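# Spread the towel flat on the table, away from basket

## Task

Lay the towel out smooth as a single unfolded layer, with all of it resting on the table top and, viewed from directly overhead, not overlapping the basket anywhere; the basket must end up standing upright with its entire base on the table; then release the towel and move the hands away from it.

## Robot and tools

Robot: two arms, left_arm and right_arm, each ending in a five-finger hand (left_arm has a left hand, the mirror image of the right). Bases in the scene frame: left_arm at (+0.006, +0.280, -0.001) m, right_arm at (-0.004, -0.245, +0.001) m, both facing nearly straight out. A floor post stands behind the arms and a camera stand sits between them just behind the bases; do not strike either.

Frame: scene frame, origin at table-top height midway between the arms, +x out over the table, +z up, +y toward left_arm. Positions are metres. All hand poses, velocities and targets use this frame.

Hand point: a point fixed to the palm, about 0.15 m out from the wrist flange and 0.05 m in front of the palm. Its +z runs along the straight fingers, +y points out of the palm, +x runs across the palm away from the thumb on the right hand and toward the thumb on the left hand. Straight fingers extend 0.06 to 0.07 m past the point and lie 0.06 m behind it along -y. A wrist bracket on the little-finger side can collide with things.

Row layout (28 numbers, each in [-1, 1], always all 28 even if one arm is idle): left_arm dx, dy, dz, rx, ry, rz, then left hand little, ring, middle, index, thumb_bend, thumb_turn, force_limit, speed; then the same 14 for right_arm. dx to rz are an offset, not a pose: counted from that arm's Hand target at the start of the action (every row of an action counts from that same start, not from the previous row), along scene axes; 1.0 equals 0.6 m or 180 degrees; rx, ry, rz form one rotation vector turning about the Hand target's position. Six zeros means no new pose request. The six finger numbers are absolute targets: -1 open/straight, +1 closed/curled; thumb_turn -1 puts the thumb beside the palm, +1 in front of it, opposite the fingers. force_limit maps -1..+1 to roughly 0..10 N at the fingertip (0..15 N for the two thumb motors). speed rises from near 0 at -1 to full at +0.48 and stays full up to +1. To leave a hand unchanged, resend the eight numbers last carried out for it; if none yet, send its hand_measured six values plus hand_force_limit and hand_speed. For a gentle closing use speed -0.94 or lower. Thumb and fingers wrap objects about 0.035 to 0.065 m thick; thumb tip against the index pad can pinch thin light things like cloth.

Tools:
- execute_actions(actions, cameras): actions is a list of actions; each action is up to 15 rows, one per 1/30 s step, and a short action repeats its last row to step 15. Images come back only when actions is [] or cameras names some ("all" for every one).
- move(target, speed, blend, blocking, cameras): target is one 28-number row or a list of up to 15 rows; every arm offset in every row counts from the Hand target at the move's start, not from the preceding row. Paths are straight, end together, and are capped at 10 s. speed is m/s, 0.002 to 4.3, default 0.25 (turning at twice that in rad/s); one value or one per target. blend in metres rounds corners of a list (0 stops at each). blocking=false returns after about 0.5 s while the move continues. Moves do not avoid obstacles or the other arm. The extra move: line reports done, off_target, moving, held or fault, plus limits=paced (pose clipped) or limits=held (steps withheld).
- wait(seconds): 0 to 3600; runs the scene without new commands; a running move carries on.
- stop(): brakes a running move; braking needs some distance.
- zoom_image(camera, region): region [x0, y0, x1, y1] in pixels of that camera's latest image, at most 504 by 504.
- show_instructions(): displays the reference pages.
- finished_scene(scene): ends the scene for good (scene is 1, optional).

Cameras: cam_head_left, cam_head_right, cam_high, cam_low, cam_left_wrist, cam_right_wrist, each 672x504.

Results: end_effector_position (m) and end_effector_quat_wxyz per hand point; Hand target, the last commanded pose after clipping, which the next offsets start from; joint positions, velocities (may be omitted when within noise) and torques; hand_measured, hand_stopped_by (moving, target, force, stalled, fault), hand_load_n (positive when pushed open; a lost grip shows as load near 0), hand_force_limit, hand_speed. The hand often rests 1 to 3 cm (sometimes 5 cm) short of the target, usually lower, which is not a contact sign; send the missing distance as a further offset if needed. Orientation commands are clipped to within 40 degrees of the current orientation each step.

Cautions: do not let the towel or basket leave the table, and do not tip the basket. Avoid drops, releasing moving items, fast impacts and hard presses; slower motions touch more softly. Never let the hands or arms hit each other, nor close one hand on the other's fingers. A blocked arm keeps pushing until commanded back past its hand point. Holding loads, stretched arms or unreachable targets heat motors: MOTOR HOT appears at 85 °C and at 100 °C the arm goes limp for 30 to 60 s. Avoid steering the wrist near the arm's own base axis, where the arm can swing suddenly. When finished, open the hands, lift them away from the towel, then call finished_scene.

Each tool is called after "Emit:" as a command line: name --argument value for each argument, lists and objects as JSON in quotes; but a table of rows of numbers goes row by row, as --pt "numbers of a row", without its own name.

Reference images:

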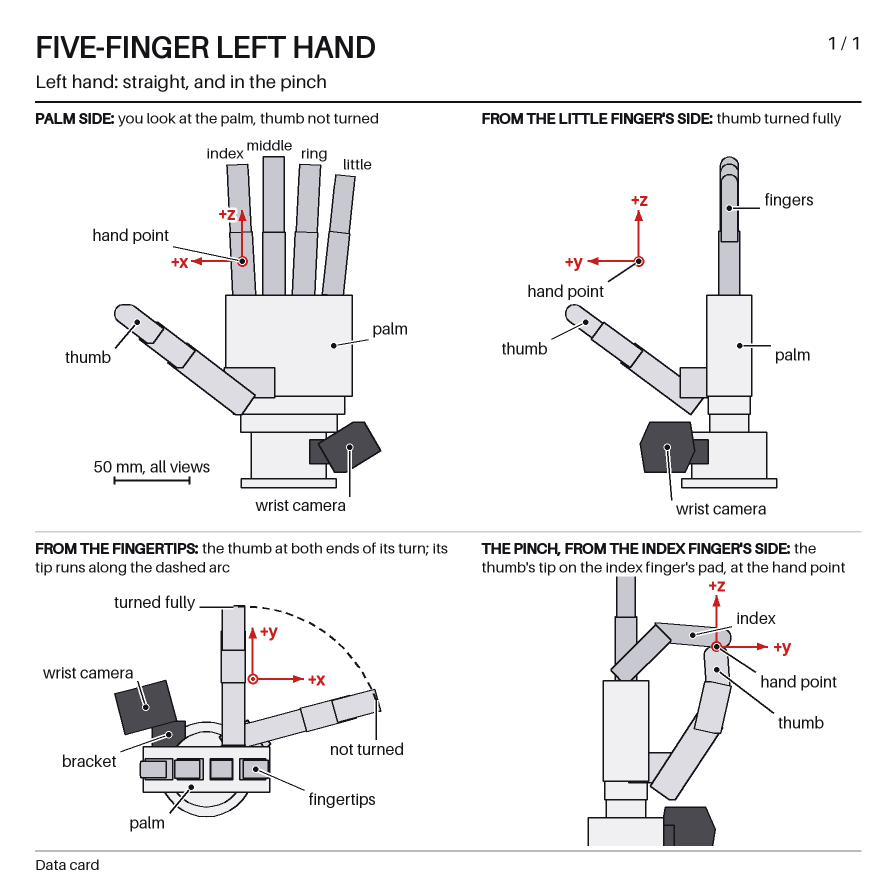

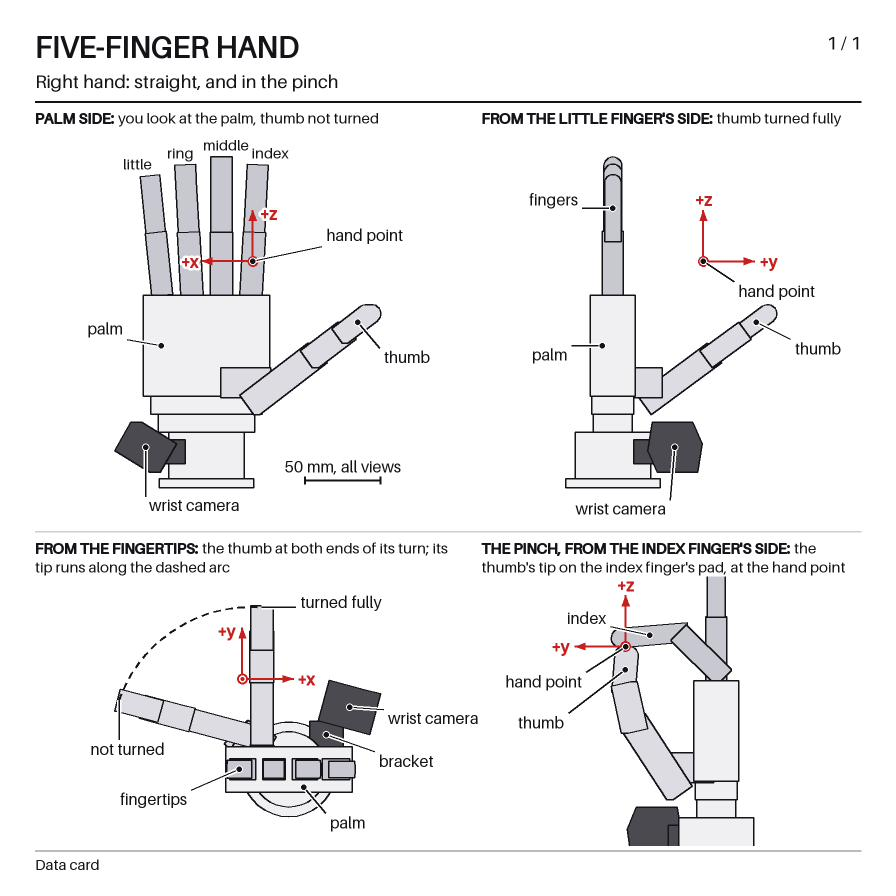

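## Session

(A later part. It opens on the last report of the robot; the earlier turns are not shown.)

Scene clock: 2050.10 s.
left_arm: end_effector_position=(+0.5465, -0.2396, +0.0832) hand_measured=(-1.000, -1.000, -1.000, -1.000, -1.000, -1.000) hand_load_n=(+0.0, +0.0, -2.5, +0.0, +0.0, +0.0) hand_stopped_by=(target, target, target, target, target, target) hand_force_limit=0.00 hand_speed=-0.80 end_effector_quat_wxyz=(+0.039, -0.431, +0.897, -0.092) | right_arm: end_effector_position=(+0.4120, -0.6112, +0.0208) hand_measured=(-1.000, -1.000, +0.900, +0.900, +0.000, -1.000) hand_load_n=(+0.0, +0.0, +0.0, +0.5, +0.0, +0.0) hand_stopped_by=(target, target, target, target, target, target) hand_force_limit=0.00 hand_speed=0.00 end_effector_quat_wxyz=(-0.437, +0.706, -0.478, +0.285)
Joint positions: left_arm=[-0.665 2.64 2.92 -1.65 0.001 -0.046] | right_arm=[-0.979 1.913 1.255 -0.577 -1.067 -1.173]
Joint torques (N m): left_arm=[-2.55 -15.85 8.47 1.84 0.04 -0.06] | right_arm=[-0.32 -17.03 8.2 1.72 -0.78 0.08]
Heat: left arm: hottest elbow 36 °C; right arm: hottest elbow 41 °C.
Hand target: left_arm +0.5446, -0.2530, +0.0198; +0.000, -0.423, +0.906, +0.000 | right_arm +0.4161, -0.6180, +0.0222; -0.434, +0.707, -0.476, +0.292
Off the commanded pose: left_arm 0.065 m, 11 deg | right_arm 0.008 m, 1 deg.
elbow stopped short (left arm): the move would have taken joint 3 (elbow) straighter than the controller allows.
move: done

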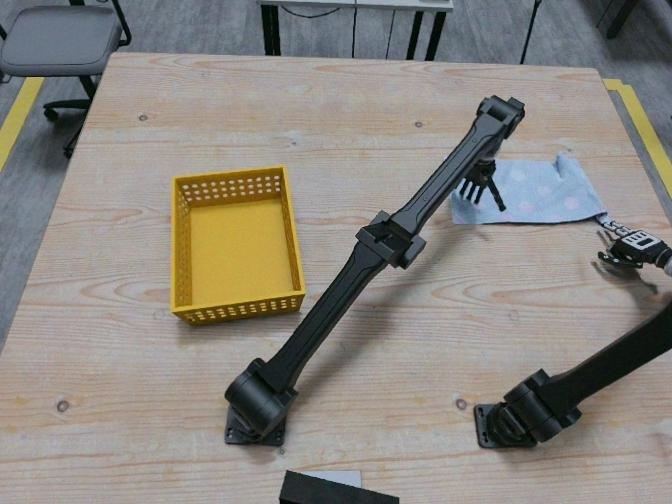

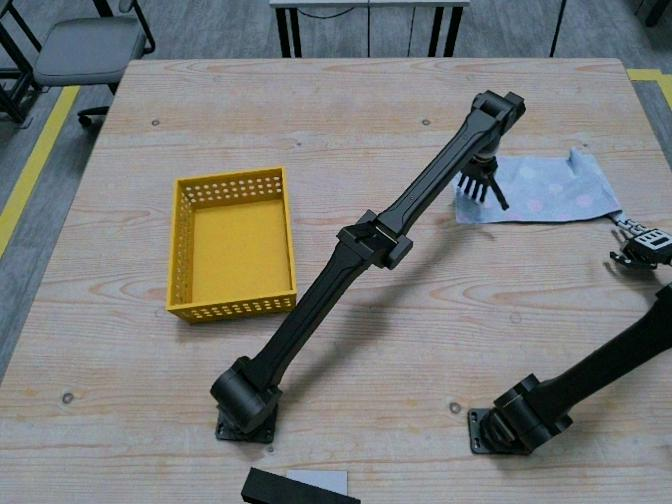

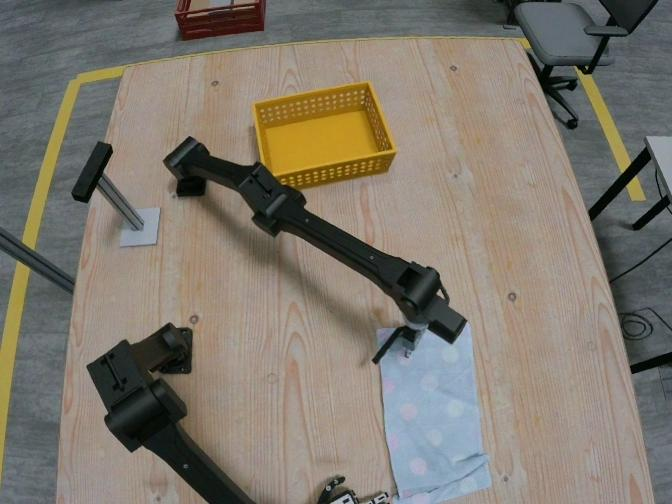

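Emit:
move --pt "0 0 0 0 0 0 -1 -1 -1 -1 -1 -1 0 -0.8 -0.033 0.0 0 0 0 0 -1 -1 0.9 0.9 0 -1 0 0" --pt "0 0 0 0 0 0 -1 -1 -1 -1 -1 -1 0 -0.8 -0.033 0.05 -0.022 0 0 0 -1 -1 0.9 0.9 0 -1 0 0" --pt "0 0 0 0 0 0 -1 -1 -1 -1 -1 -1 0 -0.8 0.02 0.07 -0.022 0 0 0 -1 -1 0.9 0.9 0 -1 0 0" --speed 0.1 --cameras '["cam_head_left","cam_head_right","cam_high"]'

Emit:
zoom_image --camera "cam_head_right" --region '[560, 160, 672, 272]'

Emit:
zoom_image --camera "cam_high" --region '[300, 400, 500, 504]'

Scene clock: 2061.93 s.
left_arm: end_effector_position=(+0.5465, -0.2396, +0.0832) hand_measured=(-1.000, -1.000, -1.000, -1.000, -1.000, -1.000) hand_load_n=(+0.0, +0.0, -2.5, +0.0, +0.0, +0.0) hand_stopped_by=(target, target, target, target, target, target) hand_force_limit=0.00 hand_speed=-0.80 end_effector_quat_wxyz=(+0.039, -0.431, +0.897, -0.092) | right_arm: end_effector_position=(+0.4260, -0.5743, +0.0036) hand_measured=(-1.000, -1.000, +0.900, +0.900, +0.000, -1.000) hand_load_n=(+0.0, +0.0, +0.0, +0.5, +0.0, +0.0) hand_stopped_by=(target, target, target, target, target, target) hand_force_limit=0.00 hand_speed=0.00 end_effector_quat_wxyz=(-0.437, +0.706, -0.480, +0.284)
Joint positions: left_arm=[-0.665 2.64 2.92 -1.65 0.001 -0.046] | right_arm=[-0.916 1.888 1.146 -0.393 -1.042 -1.055]
Joint torques (N m): left_arm=[-2.55 -15.85 8.47 1.84 0.04 -0.07] | right_arm=[-0.32 -17.61 6.58 1.83 -0.74 0.13]
Heat: left arm: hottest elbow 36 °C; right arm: hottest elbow 39 °C.
Hand target: left_arm +0.5446, -0.2530, +0.0198; +0.000, -0.423, +0.906, +0.000 | right_arm +0.4281, -0.5761, +0.0091; -0.434, +0.707, -0.476, +0.292
Off the commanded pose: left_arm 0.065 m, 11 deg | right_arm 0.006 m, 1 deg.
elbow stopped short (left arm): the move would have taken joint 3 (elbow) straighter than the controller allows.
move: done

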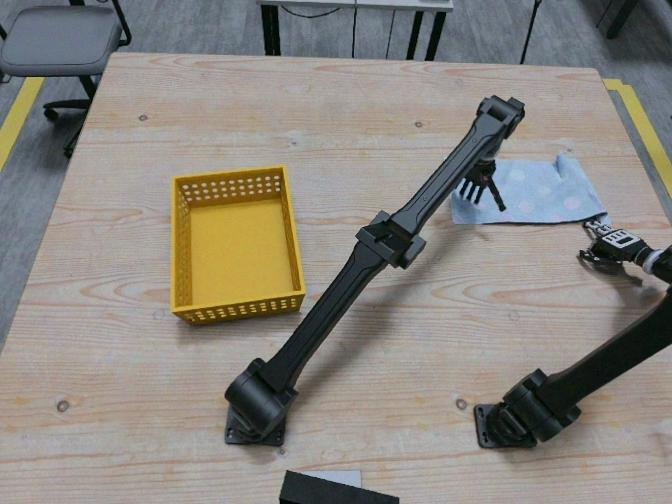

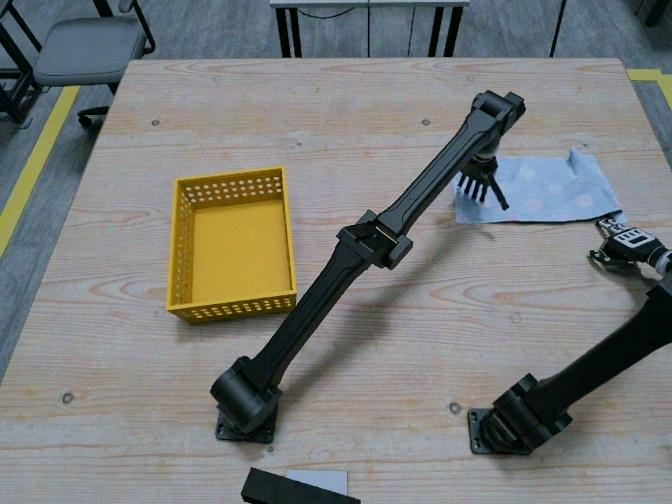

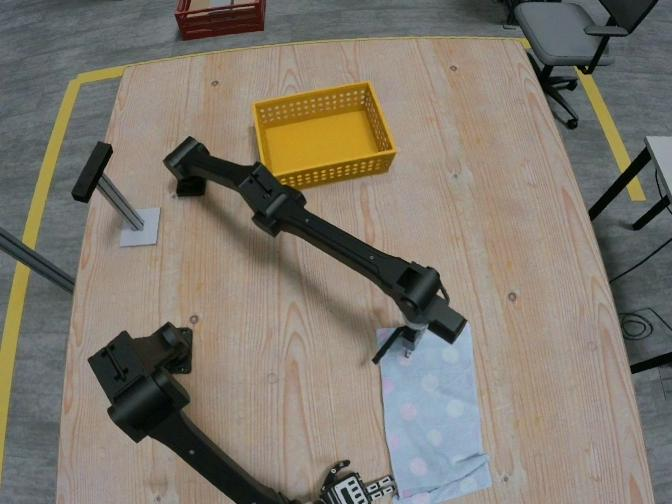

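Scaled by 4.500 from the camera's image (finer frame: 960x720).

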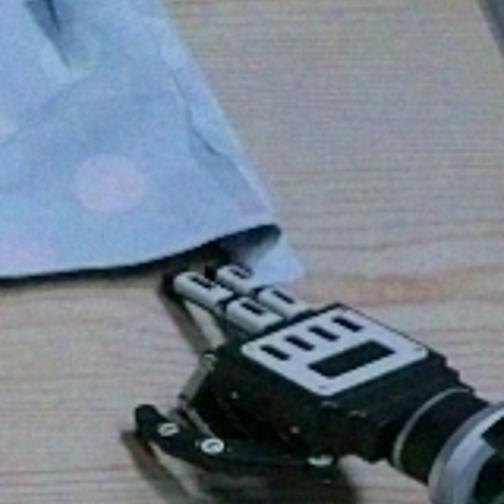

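Scaled by 2.520 from the camera's image (finer frame: 960x720).

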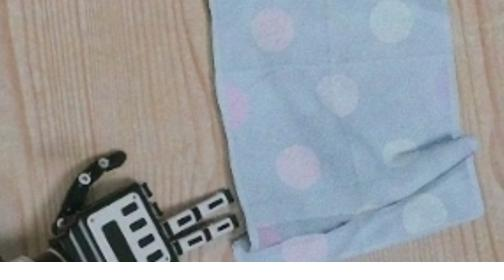

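Emit:
move --pt "0 0 0 0 0 0 -1 -1 -1 -1 -1 -1 0 -0.8 0.09 0.035 0.01 0 0 0 -1 -1 0.9 0.9 0 -1 0 0" --speed 0.08 --cameras '["cam_head_left","cam_head_right","cam_high","cam_low"]'

Emit:
zoom_image --camera "cam_head_right" --region '[560, 140, 660, 240]'

Emit:
zoom_image --camera "cam_high" --region '[300, 400, 500, 504]'

Emit:
zoom_image --camera "cam_low" --region '[560, 240, 672, 380]'

Scene clock: 2070.87 s.
left_arm: end_effector_position=(+0.5465, -0.2396, +0.0832) hand_measured=(-1.000, -1.000, -1.000, -1.000, -1.000, -1.000) hand_load_n=(+0.0, +0.0, -2.5, +0.0, +0.0, +0.0) hand_stopped_by=(target, target, target, target, target, target) hand_force_limit=0.00 hand_speed=-0.80 end_effector_quat_wxyz=(+0.039, -0.431, +0.897, -0.092) | right_arm: end_effector_position=(+0.4703, -0.5469, +0.0076) hand_measured=(-1.000, -1.000, +0.900, +0.900, +0.000, -1.000) hand_load_n=(+0.0, +0.0, +0.0, +0.0, +0.0, +0.0) hand_stopped_by=(target, target, target, target, target, target) hand_force_limit=0.00 hand_speed=0.00 end_effector_quat_wxyz=(-0.436, +0.705, -0.485, +0.278)
Joint positions: left_arm=[-0.665 2.64 2.92 -1.65 0.001 -0.046] | right_arm=[-0.816 1.888 1.146 -0.263 -0.988 -0.885]
Joint torques (N m): left_arm=[-2.55 -15.85 8.47 1.84 0.04 -0.06] | right_arm=[0.15 -16.5 8.99 2.17 -0.69 0.11]
Heat: left arm: hottest elbow 36 °C; right arm: hottest elbow 39 °C.
Hand target: left_arm +0.5446, -0.2530, +0.0198; +0.000, -0.423, +0.906, +0.000 | right_arm +0.4821, -0.5552, +0.0151; -0.434, +0.707, -0.477, +0.292
Off the commanded pose: left_arm 0.065 m, 11 deg | right_arm 0.016 m, 2 deg.
elbow stopped short (left arm): the move would have taken joint 3 (elbow) straighter than the controller allows.
move: off_target (right_arm)

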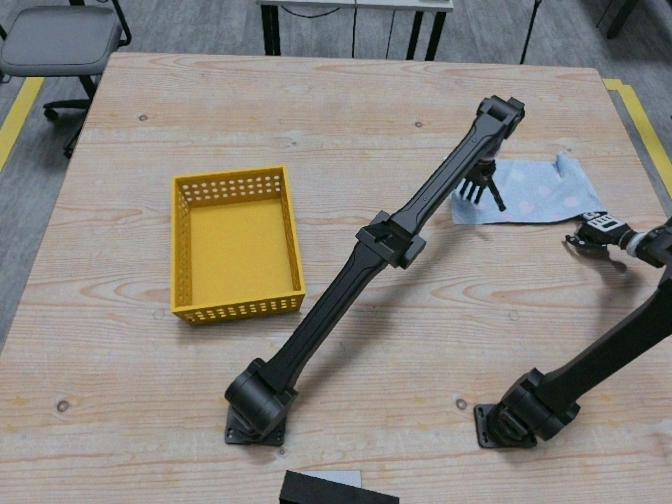

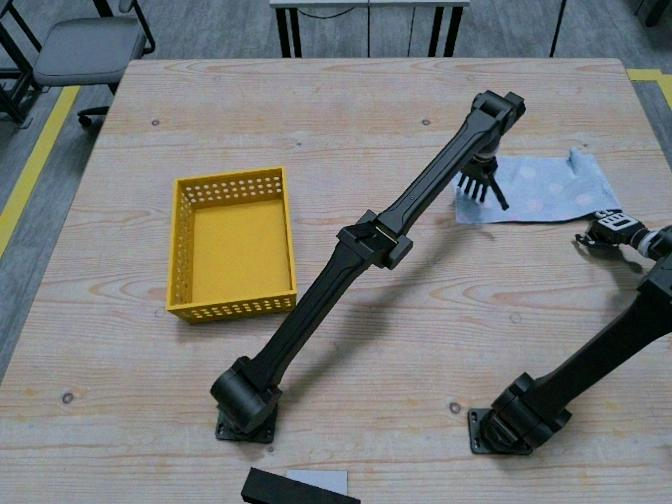

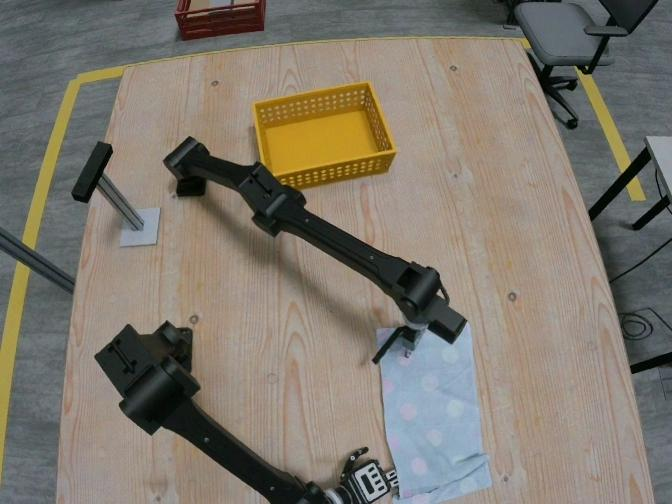

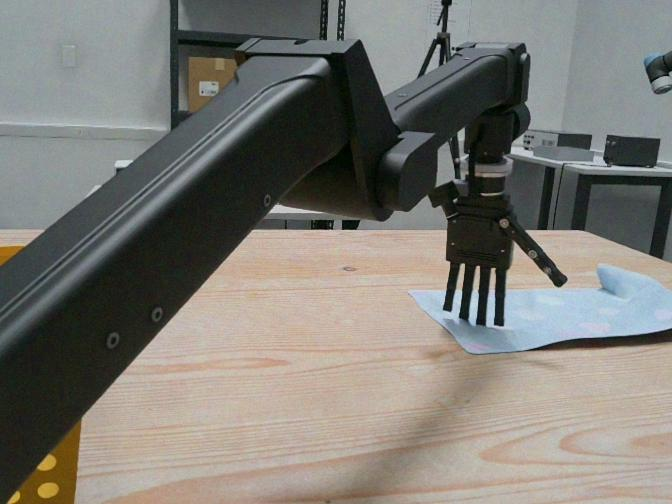

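Scaled by 5.040 from the camera's image (finer frame: 960x720).

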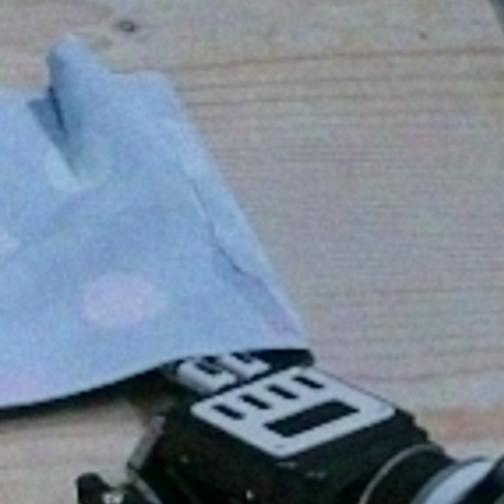

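Scaled by 2.520 from the camera's image (finer frame: 960x720).

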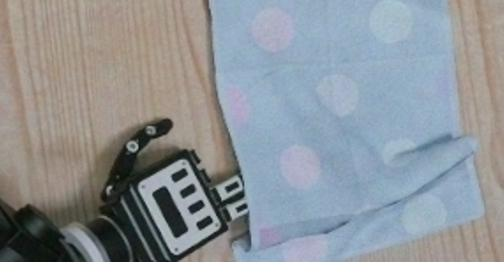

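Scaled by 3.600 from the camera's image (finer frame: 960x720).

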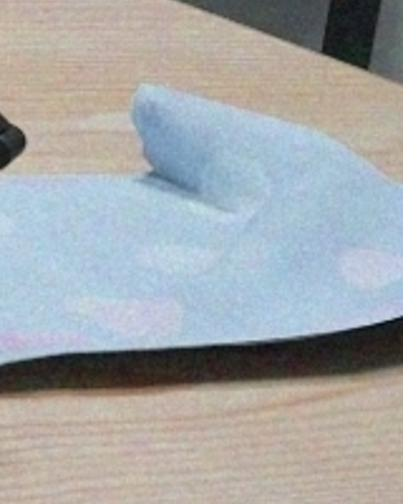

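Emit:
move --pt "0 0 0 0 0 0 -1 -1 -1 -1 -1 -1 0 -0.8 0.085 0.04 0.01 0 0 0 -1 -1 0.9 0.9 0 -1 0 0" --speed 0.08 --cameras '["cam_head_left","cam_head_right","cam_high","cam_low"]'

Emit:
zoom_image --camera "cam_head_right" --region '[550, 130, 650, 230]'

Emit:
zoom_image --camera "cam_high" --region '[300, 400, 500, 504]'

Emit:
zoom_image --camera "cam_low" --region '[560, 240, 672, 380]'

Scene clock: 2079.57 s.
left_arm: end_effector_position=(+0.5465, -0.2396, +0.0832) hand_measured=(-1.000, -1.000, -1.000, -1.000, -1.000, -1.000) hand_load_n=(+0.0, +0.0, -2.5, +0.0, +0.0, +0.0) hand_stopped_by=(target, target, target, target, target, target) hand_force_limit=0.00 hand_speed=-0.80 end_effector_quat_wxyz=(+0.039, -0.431, +0.897, -0.092) | right_arm: end_effector_position=(+0.5102, -0.5181, +0.0081) hand_measured=(-1.000, -1.000, +0.900, +0.900, +0.000, -1.000) hand_load_n=(+0.0, +0.0, +0.0, +0.0, +0.0, +0.0) hand_stopped_by=(target, target, target, target, target, target) hand_force_limit=0.00 hand_speed=0.00 end_effector_quat_wxyz=(-0.435, +0.704, -0.492, +0.271)
Joint positions: left_arm=[-0.665 2.64 2.92 -1.65 0.001 -0.046] | right_arm=[-0.723 1.901 1.16 -0.174 -0.928 -0.752]
Joint torques (N m): left_arm=[-2.55 -15.85 8.47 1.83 0.04 -0.06] | right_arm=[0.5 -16.15 11.15 2.4 -0.65 0.14]
Heat: left arm: hottest elbow 36 °C; right arm: hottest elbow 38 °C.
Hand target: left_arm +0.5446, -0.2530, +0.0198; +0.000, -0.423, +0.906, +0.000 | right_arm +0.5331, -0.5311, +0.0211; -0.433, +0.707, -0.476, +0.292
Off the commanded pose: left_arm 0.065 m, 11 deg | right_arm 0.029 m, 3 deg.
elbow stopped short (left arm): the move would have taken joint 3 (elbow) straighter than the controller allows.
move: off_target (right_arm)

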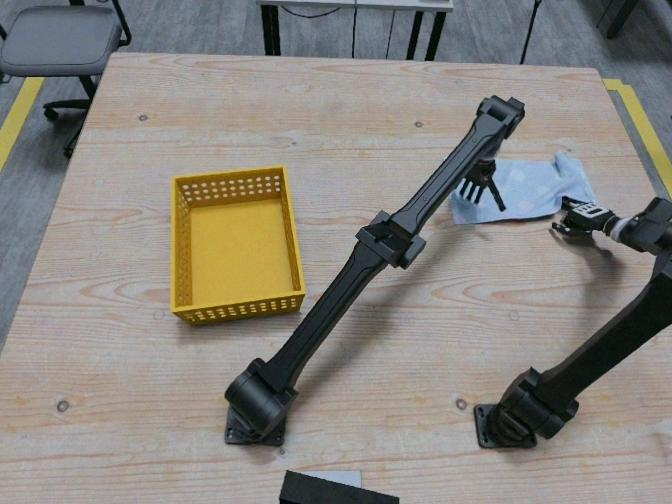

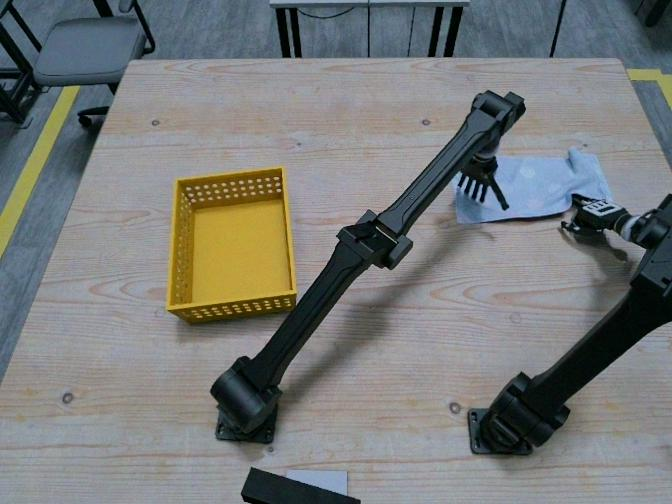

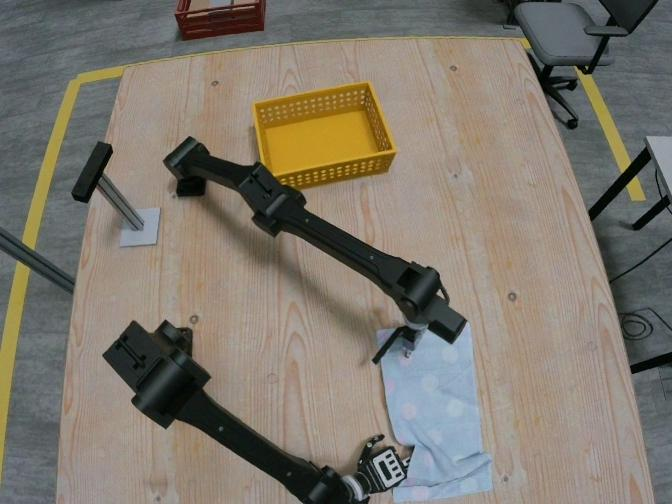

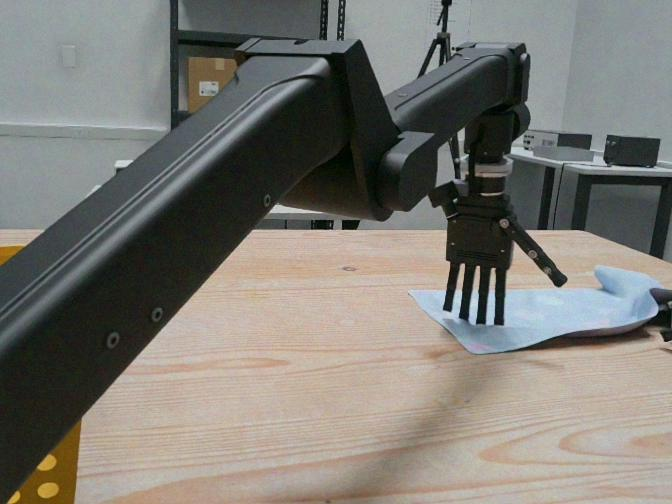

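Scaled by 5.040 from the camera's image (finer frame: 960x720).

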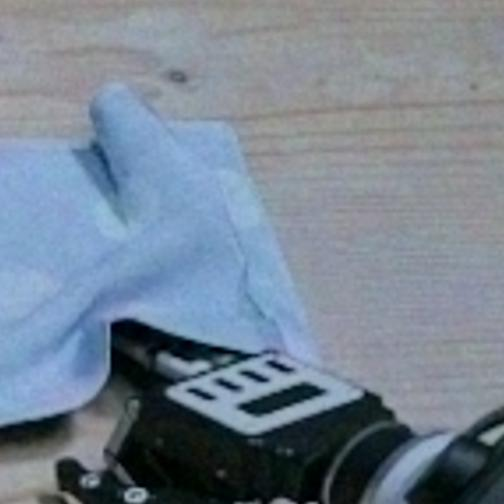

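Scaled by 2.520 from the camera's image (finer frame: 960x720).

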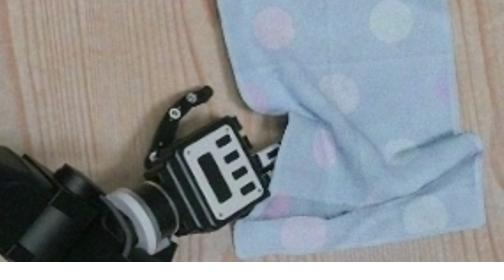

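Scaled by 3.600 from the camera's image (finer frame: 960x720).

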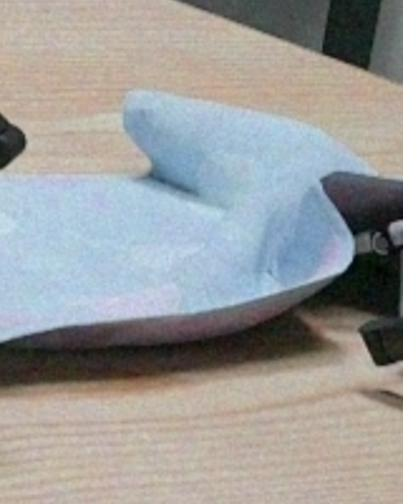

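Emit:
move --pt "0 0 0 0 0 0 -1 -1 -1 -1 -1 -1 0 -0.8 -0.03 -0.02 -0.01 0 0 0 -1 -1 0.9 0.9 0 -1 0 0" --pt "0 0 0 0 0 0 -1 -1 -1 -1 -1 -1 0 -0.8 0.0 -0.15 -0.01 0 0 0 -1 -1 0.9 0.9 0 -1 0 0" --speed 0.08 --cameras '["cam_head_left","cam_head_right","cam_high","cam_low"]'

Emit:
zoom_image --camera "cam_head_right" --region '[560, 130, 660, 230]'

Emit:
zoom_image --camera "cam_high" --region '[300, 400, 500, 504]'

Emit:
zoom_image --camera "cam_low" --region '[560, 240, 672, 380]'

Scene clock: 2090.83 s.
left_arm: end_effector_position=(+0.5465, -0.2396, +0.0832) hand_measured=(-1.000, -1.000, -1.000, -1.000, -1.000, -1.000) hand_load_n=(+0.0, +0.0, -2.5, +0.0, +0.0, +0.0) hand_stopped_by=(target, target, target, target, target, target) hand_force_limit=0.00 hand_speed=-0.80 end_effector_quat_wxyz=(+0.039, -0.431, +0.897, -0.092) | right_arm: end_effector_position=(+0.5218, -0.6026, +0.0036) hand_measured=(-1.000, -1.000, +0.900, +0.900, +0.000, -1.000) hand_load_n=(+0.0, +0.0, +0.0, +0.0, +0.0, +0.0) hand_stopped_by=(target, target, target, target, target, target) hand_force_limit=0.00 hand_speed=0.00 end_effector_quat_wxyz=(-0.437, +0.704, -0.486, +0.277)
Joint positions: left_arm=[-0.665 2.64 2.92 -1.65 0.001 -0.046] | right_arm=[-0.816 2.049 1.407 -0.364 -0.989 -0.883]
Joint torques (N m): left_arm=[-2.55 -15.85 8.47 1.84 0.04 -0.06] | right_arm=[-0.85 -18.61 11.79 0.81 -0.86 -0.09]
Heat: left arm: hottest elbow 36 °C; right arm: hottest elbow 38 °C.
Hand target: left_arm +0.5446, -0.2530, +0.0198; +0.000, -0.423, +0.906, +0.000 | right_arm +0.5332, -0.6210, +0.0151; -0.434, +0.707, -0.476, +0.292
Off the commanded pose: left_arm 0.065 m, 11 deg | right_arm 0.025 m, 2 deg.
elbow stopped short (left arm): the move would have taken joint 3 (elbow) straighter than the controller allows.
move: off_target (right_arm)

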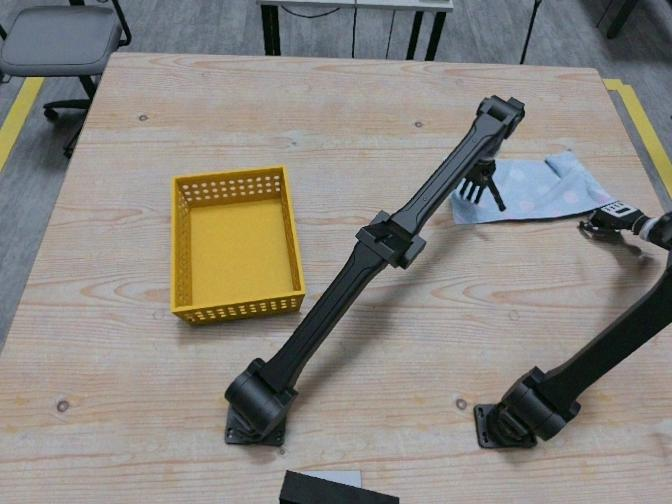

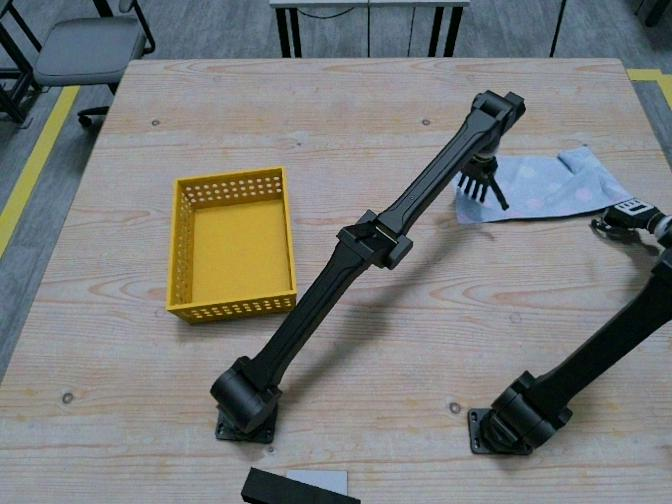

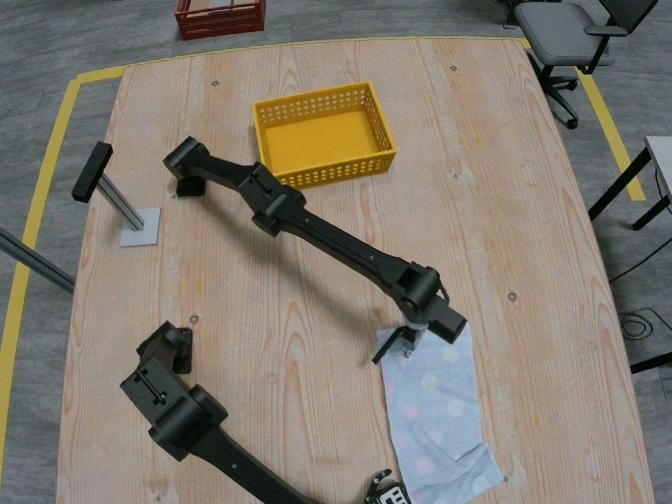

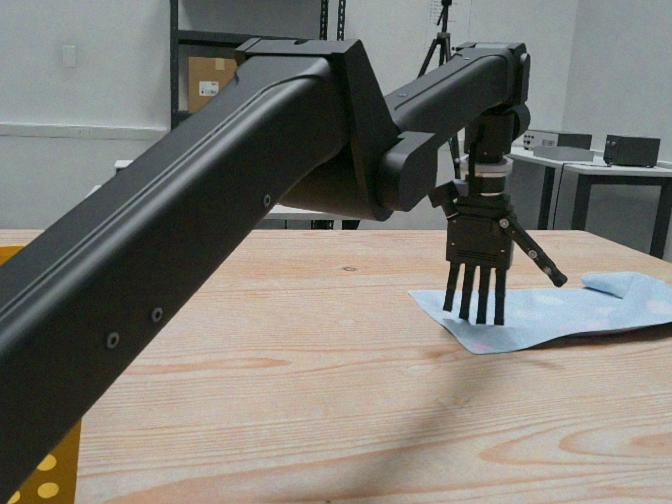

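Scaled by 5.040 from the camera's image (finer frame: 960x720).

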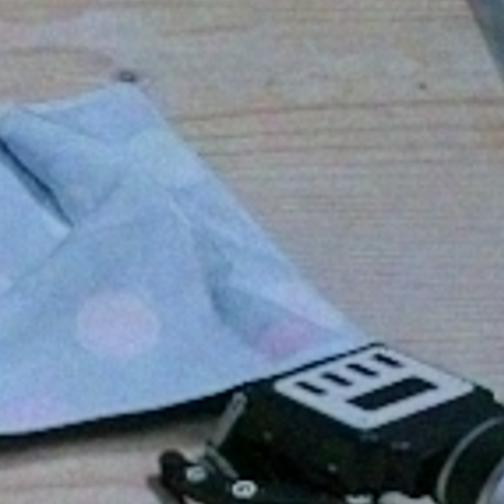

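Scaled by 2.520 from the camera's image (finer frame: 960x720).

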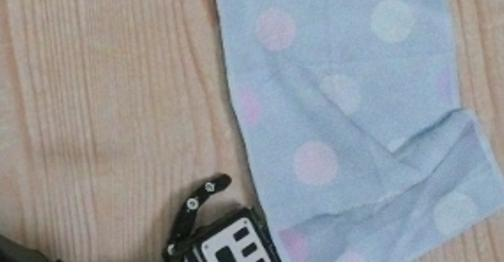

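Scaled by 3.600 from the camera's image (finer frame: 960x720).

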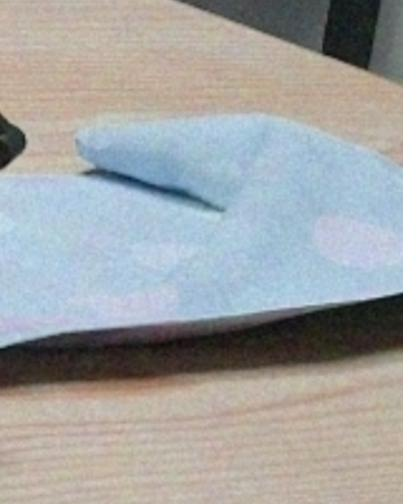

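Emit:
move --pt "0 0 0 0 0 0 -1 -1 -1 -1 -1 -1 0 -0.8 0.06 0.04 0 0 0 0 -1 -1 0.9 0.9 0 -1 0 0" --pt "0 0 0 0 0 0 -1 -1 -1 -1 -1 -1 0 -0.8 0.08 0.02 0 0 0 -0.1 -1 -1 0.9 0.9 0 -1 0 0" --speed 0.08 --cameras '["cam_head_left","cam_head_right","cam_high","cam_low"]'

Emit:
zoom_image --camera "cam_head_right" --region '[560, 130, 660, 230]'

Emit:
zoom_image --camera "cam_high" --region '[300, 400, 500, 504]'

Emit:
zoom_image --camera "cam_low" --region '[560, 240, 672, 380]'

Scene clock: 2107.43 s.
left_arm: end_effector_position=(+0.5465, -0.2396, +0.0832) hand_measured=(-1.000, -1.000, -1.000, -1.000, -1.000, -1.000) hand_load_n=(+0.0, +0.0, -3.0, +0.0, -0.5, +0.0) hand_stopped_by=(target, target, target, target, target, target) hand_force_limit=0.00 hand_speed=-0.80 end_effector_quat_wxyz=(+0.039, -0.431, +0.897, -0.092) | right_arm: end_effector_position=(+0.5750, -0.6134, +0.0025) hand_measured=(-1.000, -1.000, +0.900, +0.900, +0.000, -1.000) hand_load_n=(+0.0, +0.0, +0.0, +0.0, +0.0, +0.0) hand_stopped_by=(target, target, target, target, target, target) hand_force_limit=0.00 hand_speed=0.00 end_effector_quat_wxyz=(-0.381, +0.623, -0.590, +0.345)
Joint positions: left_arm=[-0.665 2.64 2.92 -1.65 0.001 -0.046] | right_arm=[-0.738 2.036 1.332 0.034 -0.707 -0.453]
Joint torques (N m): left_arm=[-2.55 -15.85 8.47 1.84 0.04 -0.06] | right_arm=[0.62 -21.25 7.09 2.71 -0.37 0.1]
Heat: left arm: hottest elbow 36 °C; right arm: hottest elbow 39 °C.
Hand target: left_arm +0.5446, -0.2530, +0.0198; +0.000, -0.423, +0.906, +0.000 | right_arm +0.5811, -0.6091, +0.0151; -0.383, +0.623, -0.581, +0.357
Off the commanded pose: left_arm 0.065 m, 11 deg | right_arm 0.015 m, 2 deg.
elbow stopped short (left arm): the move would have taken joint 3 (elbow) straighter than the controller allows.
move: off_target (right_arm)

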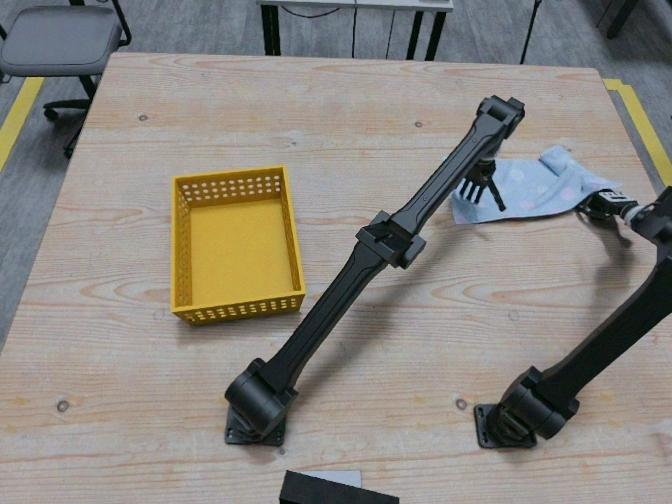

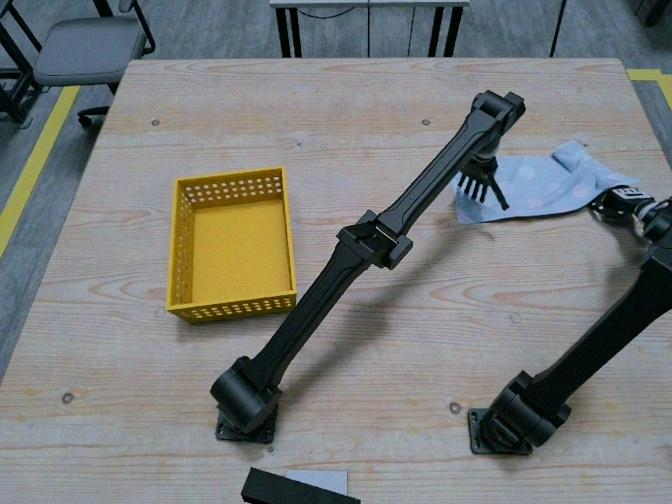

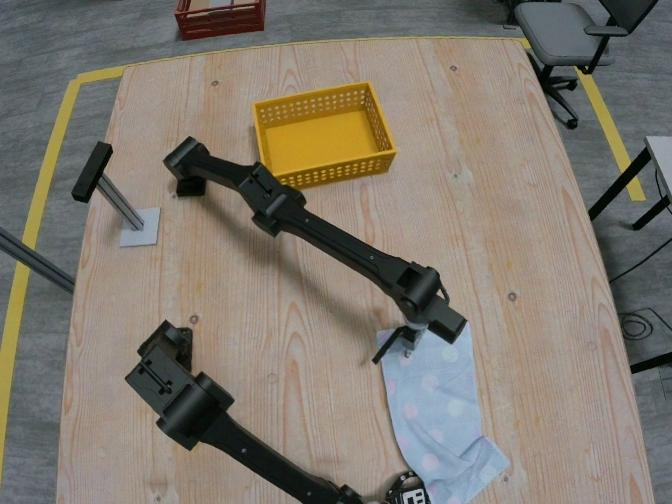

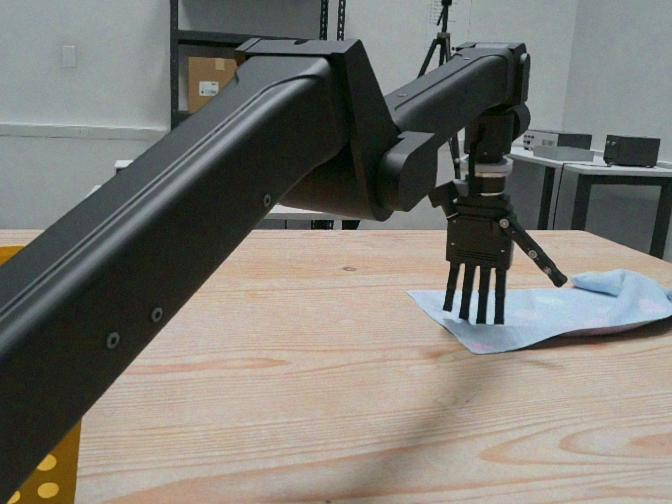

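Scaled by 5.040 from the camera's image (finer frame: 960x720).

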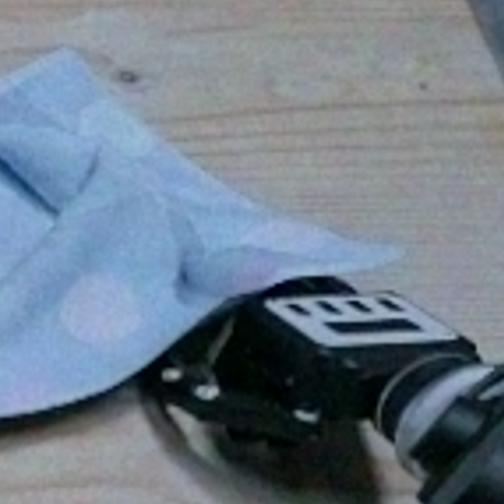

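Scaled by 2.520 from the camera's image (finer frame: 960x720).

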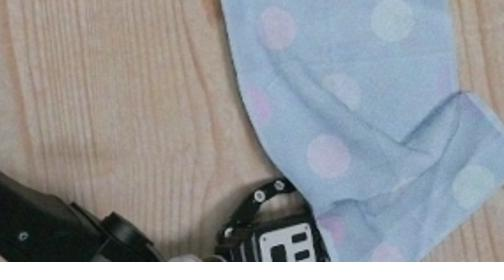

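Scaled by 3.600 from the camera's image (finer frame: 960x720).

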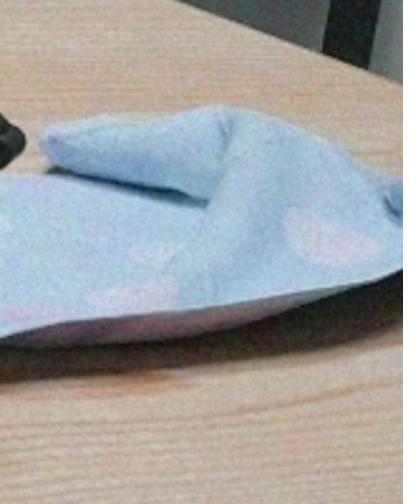

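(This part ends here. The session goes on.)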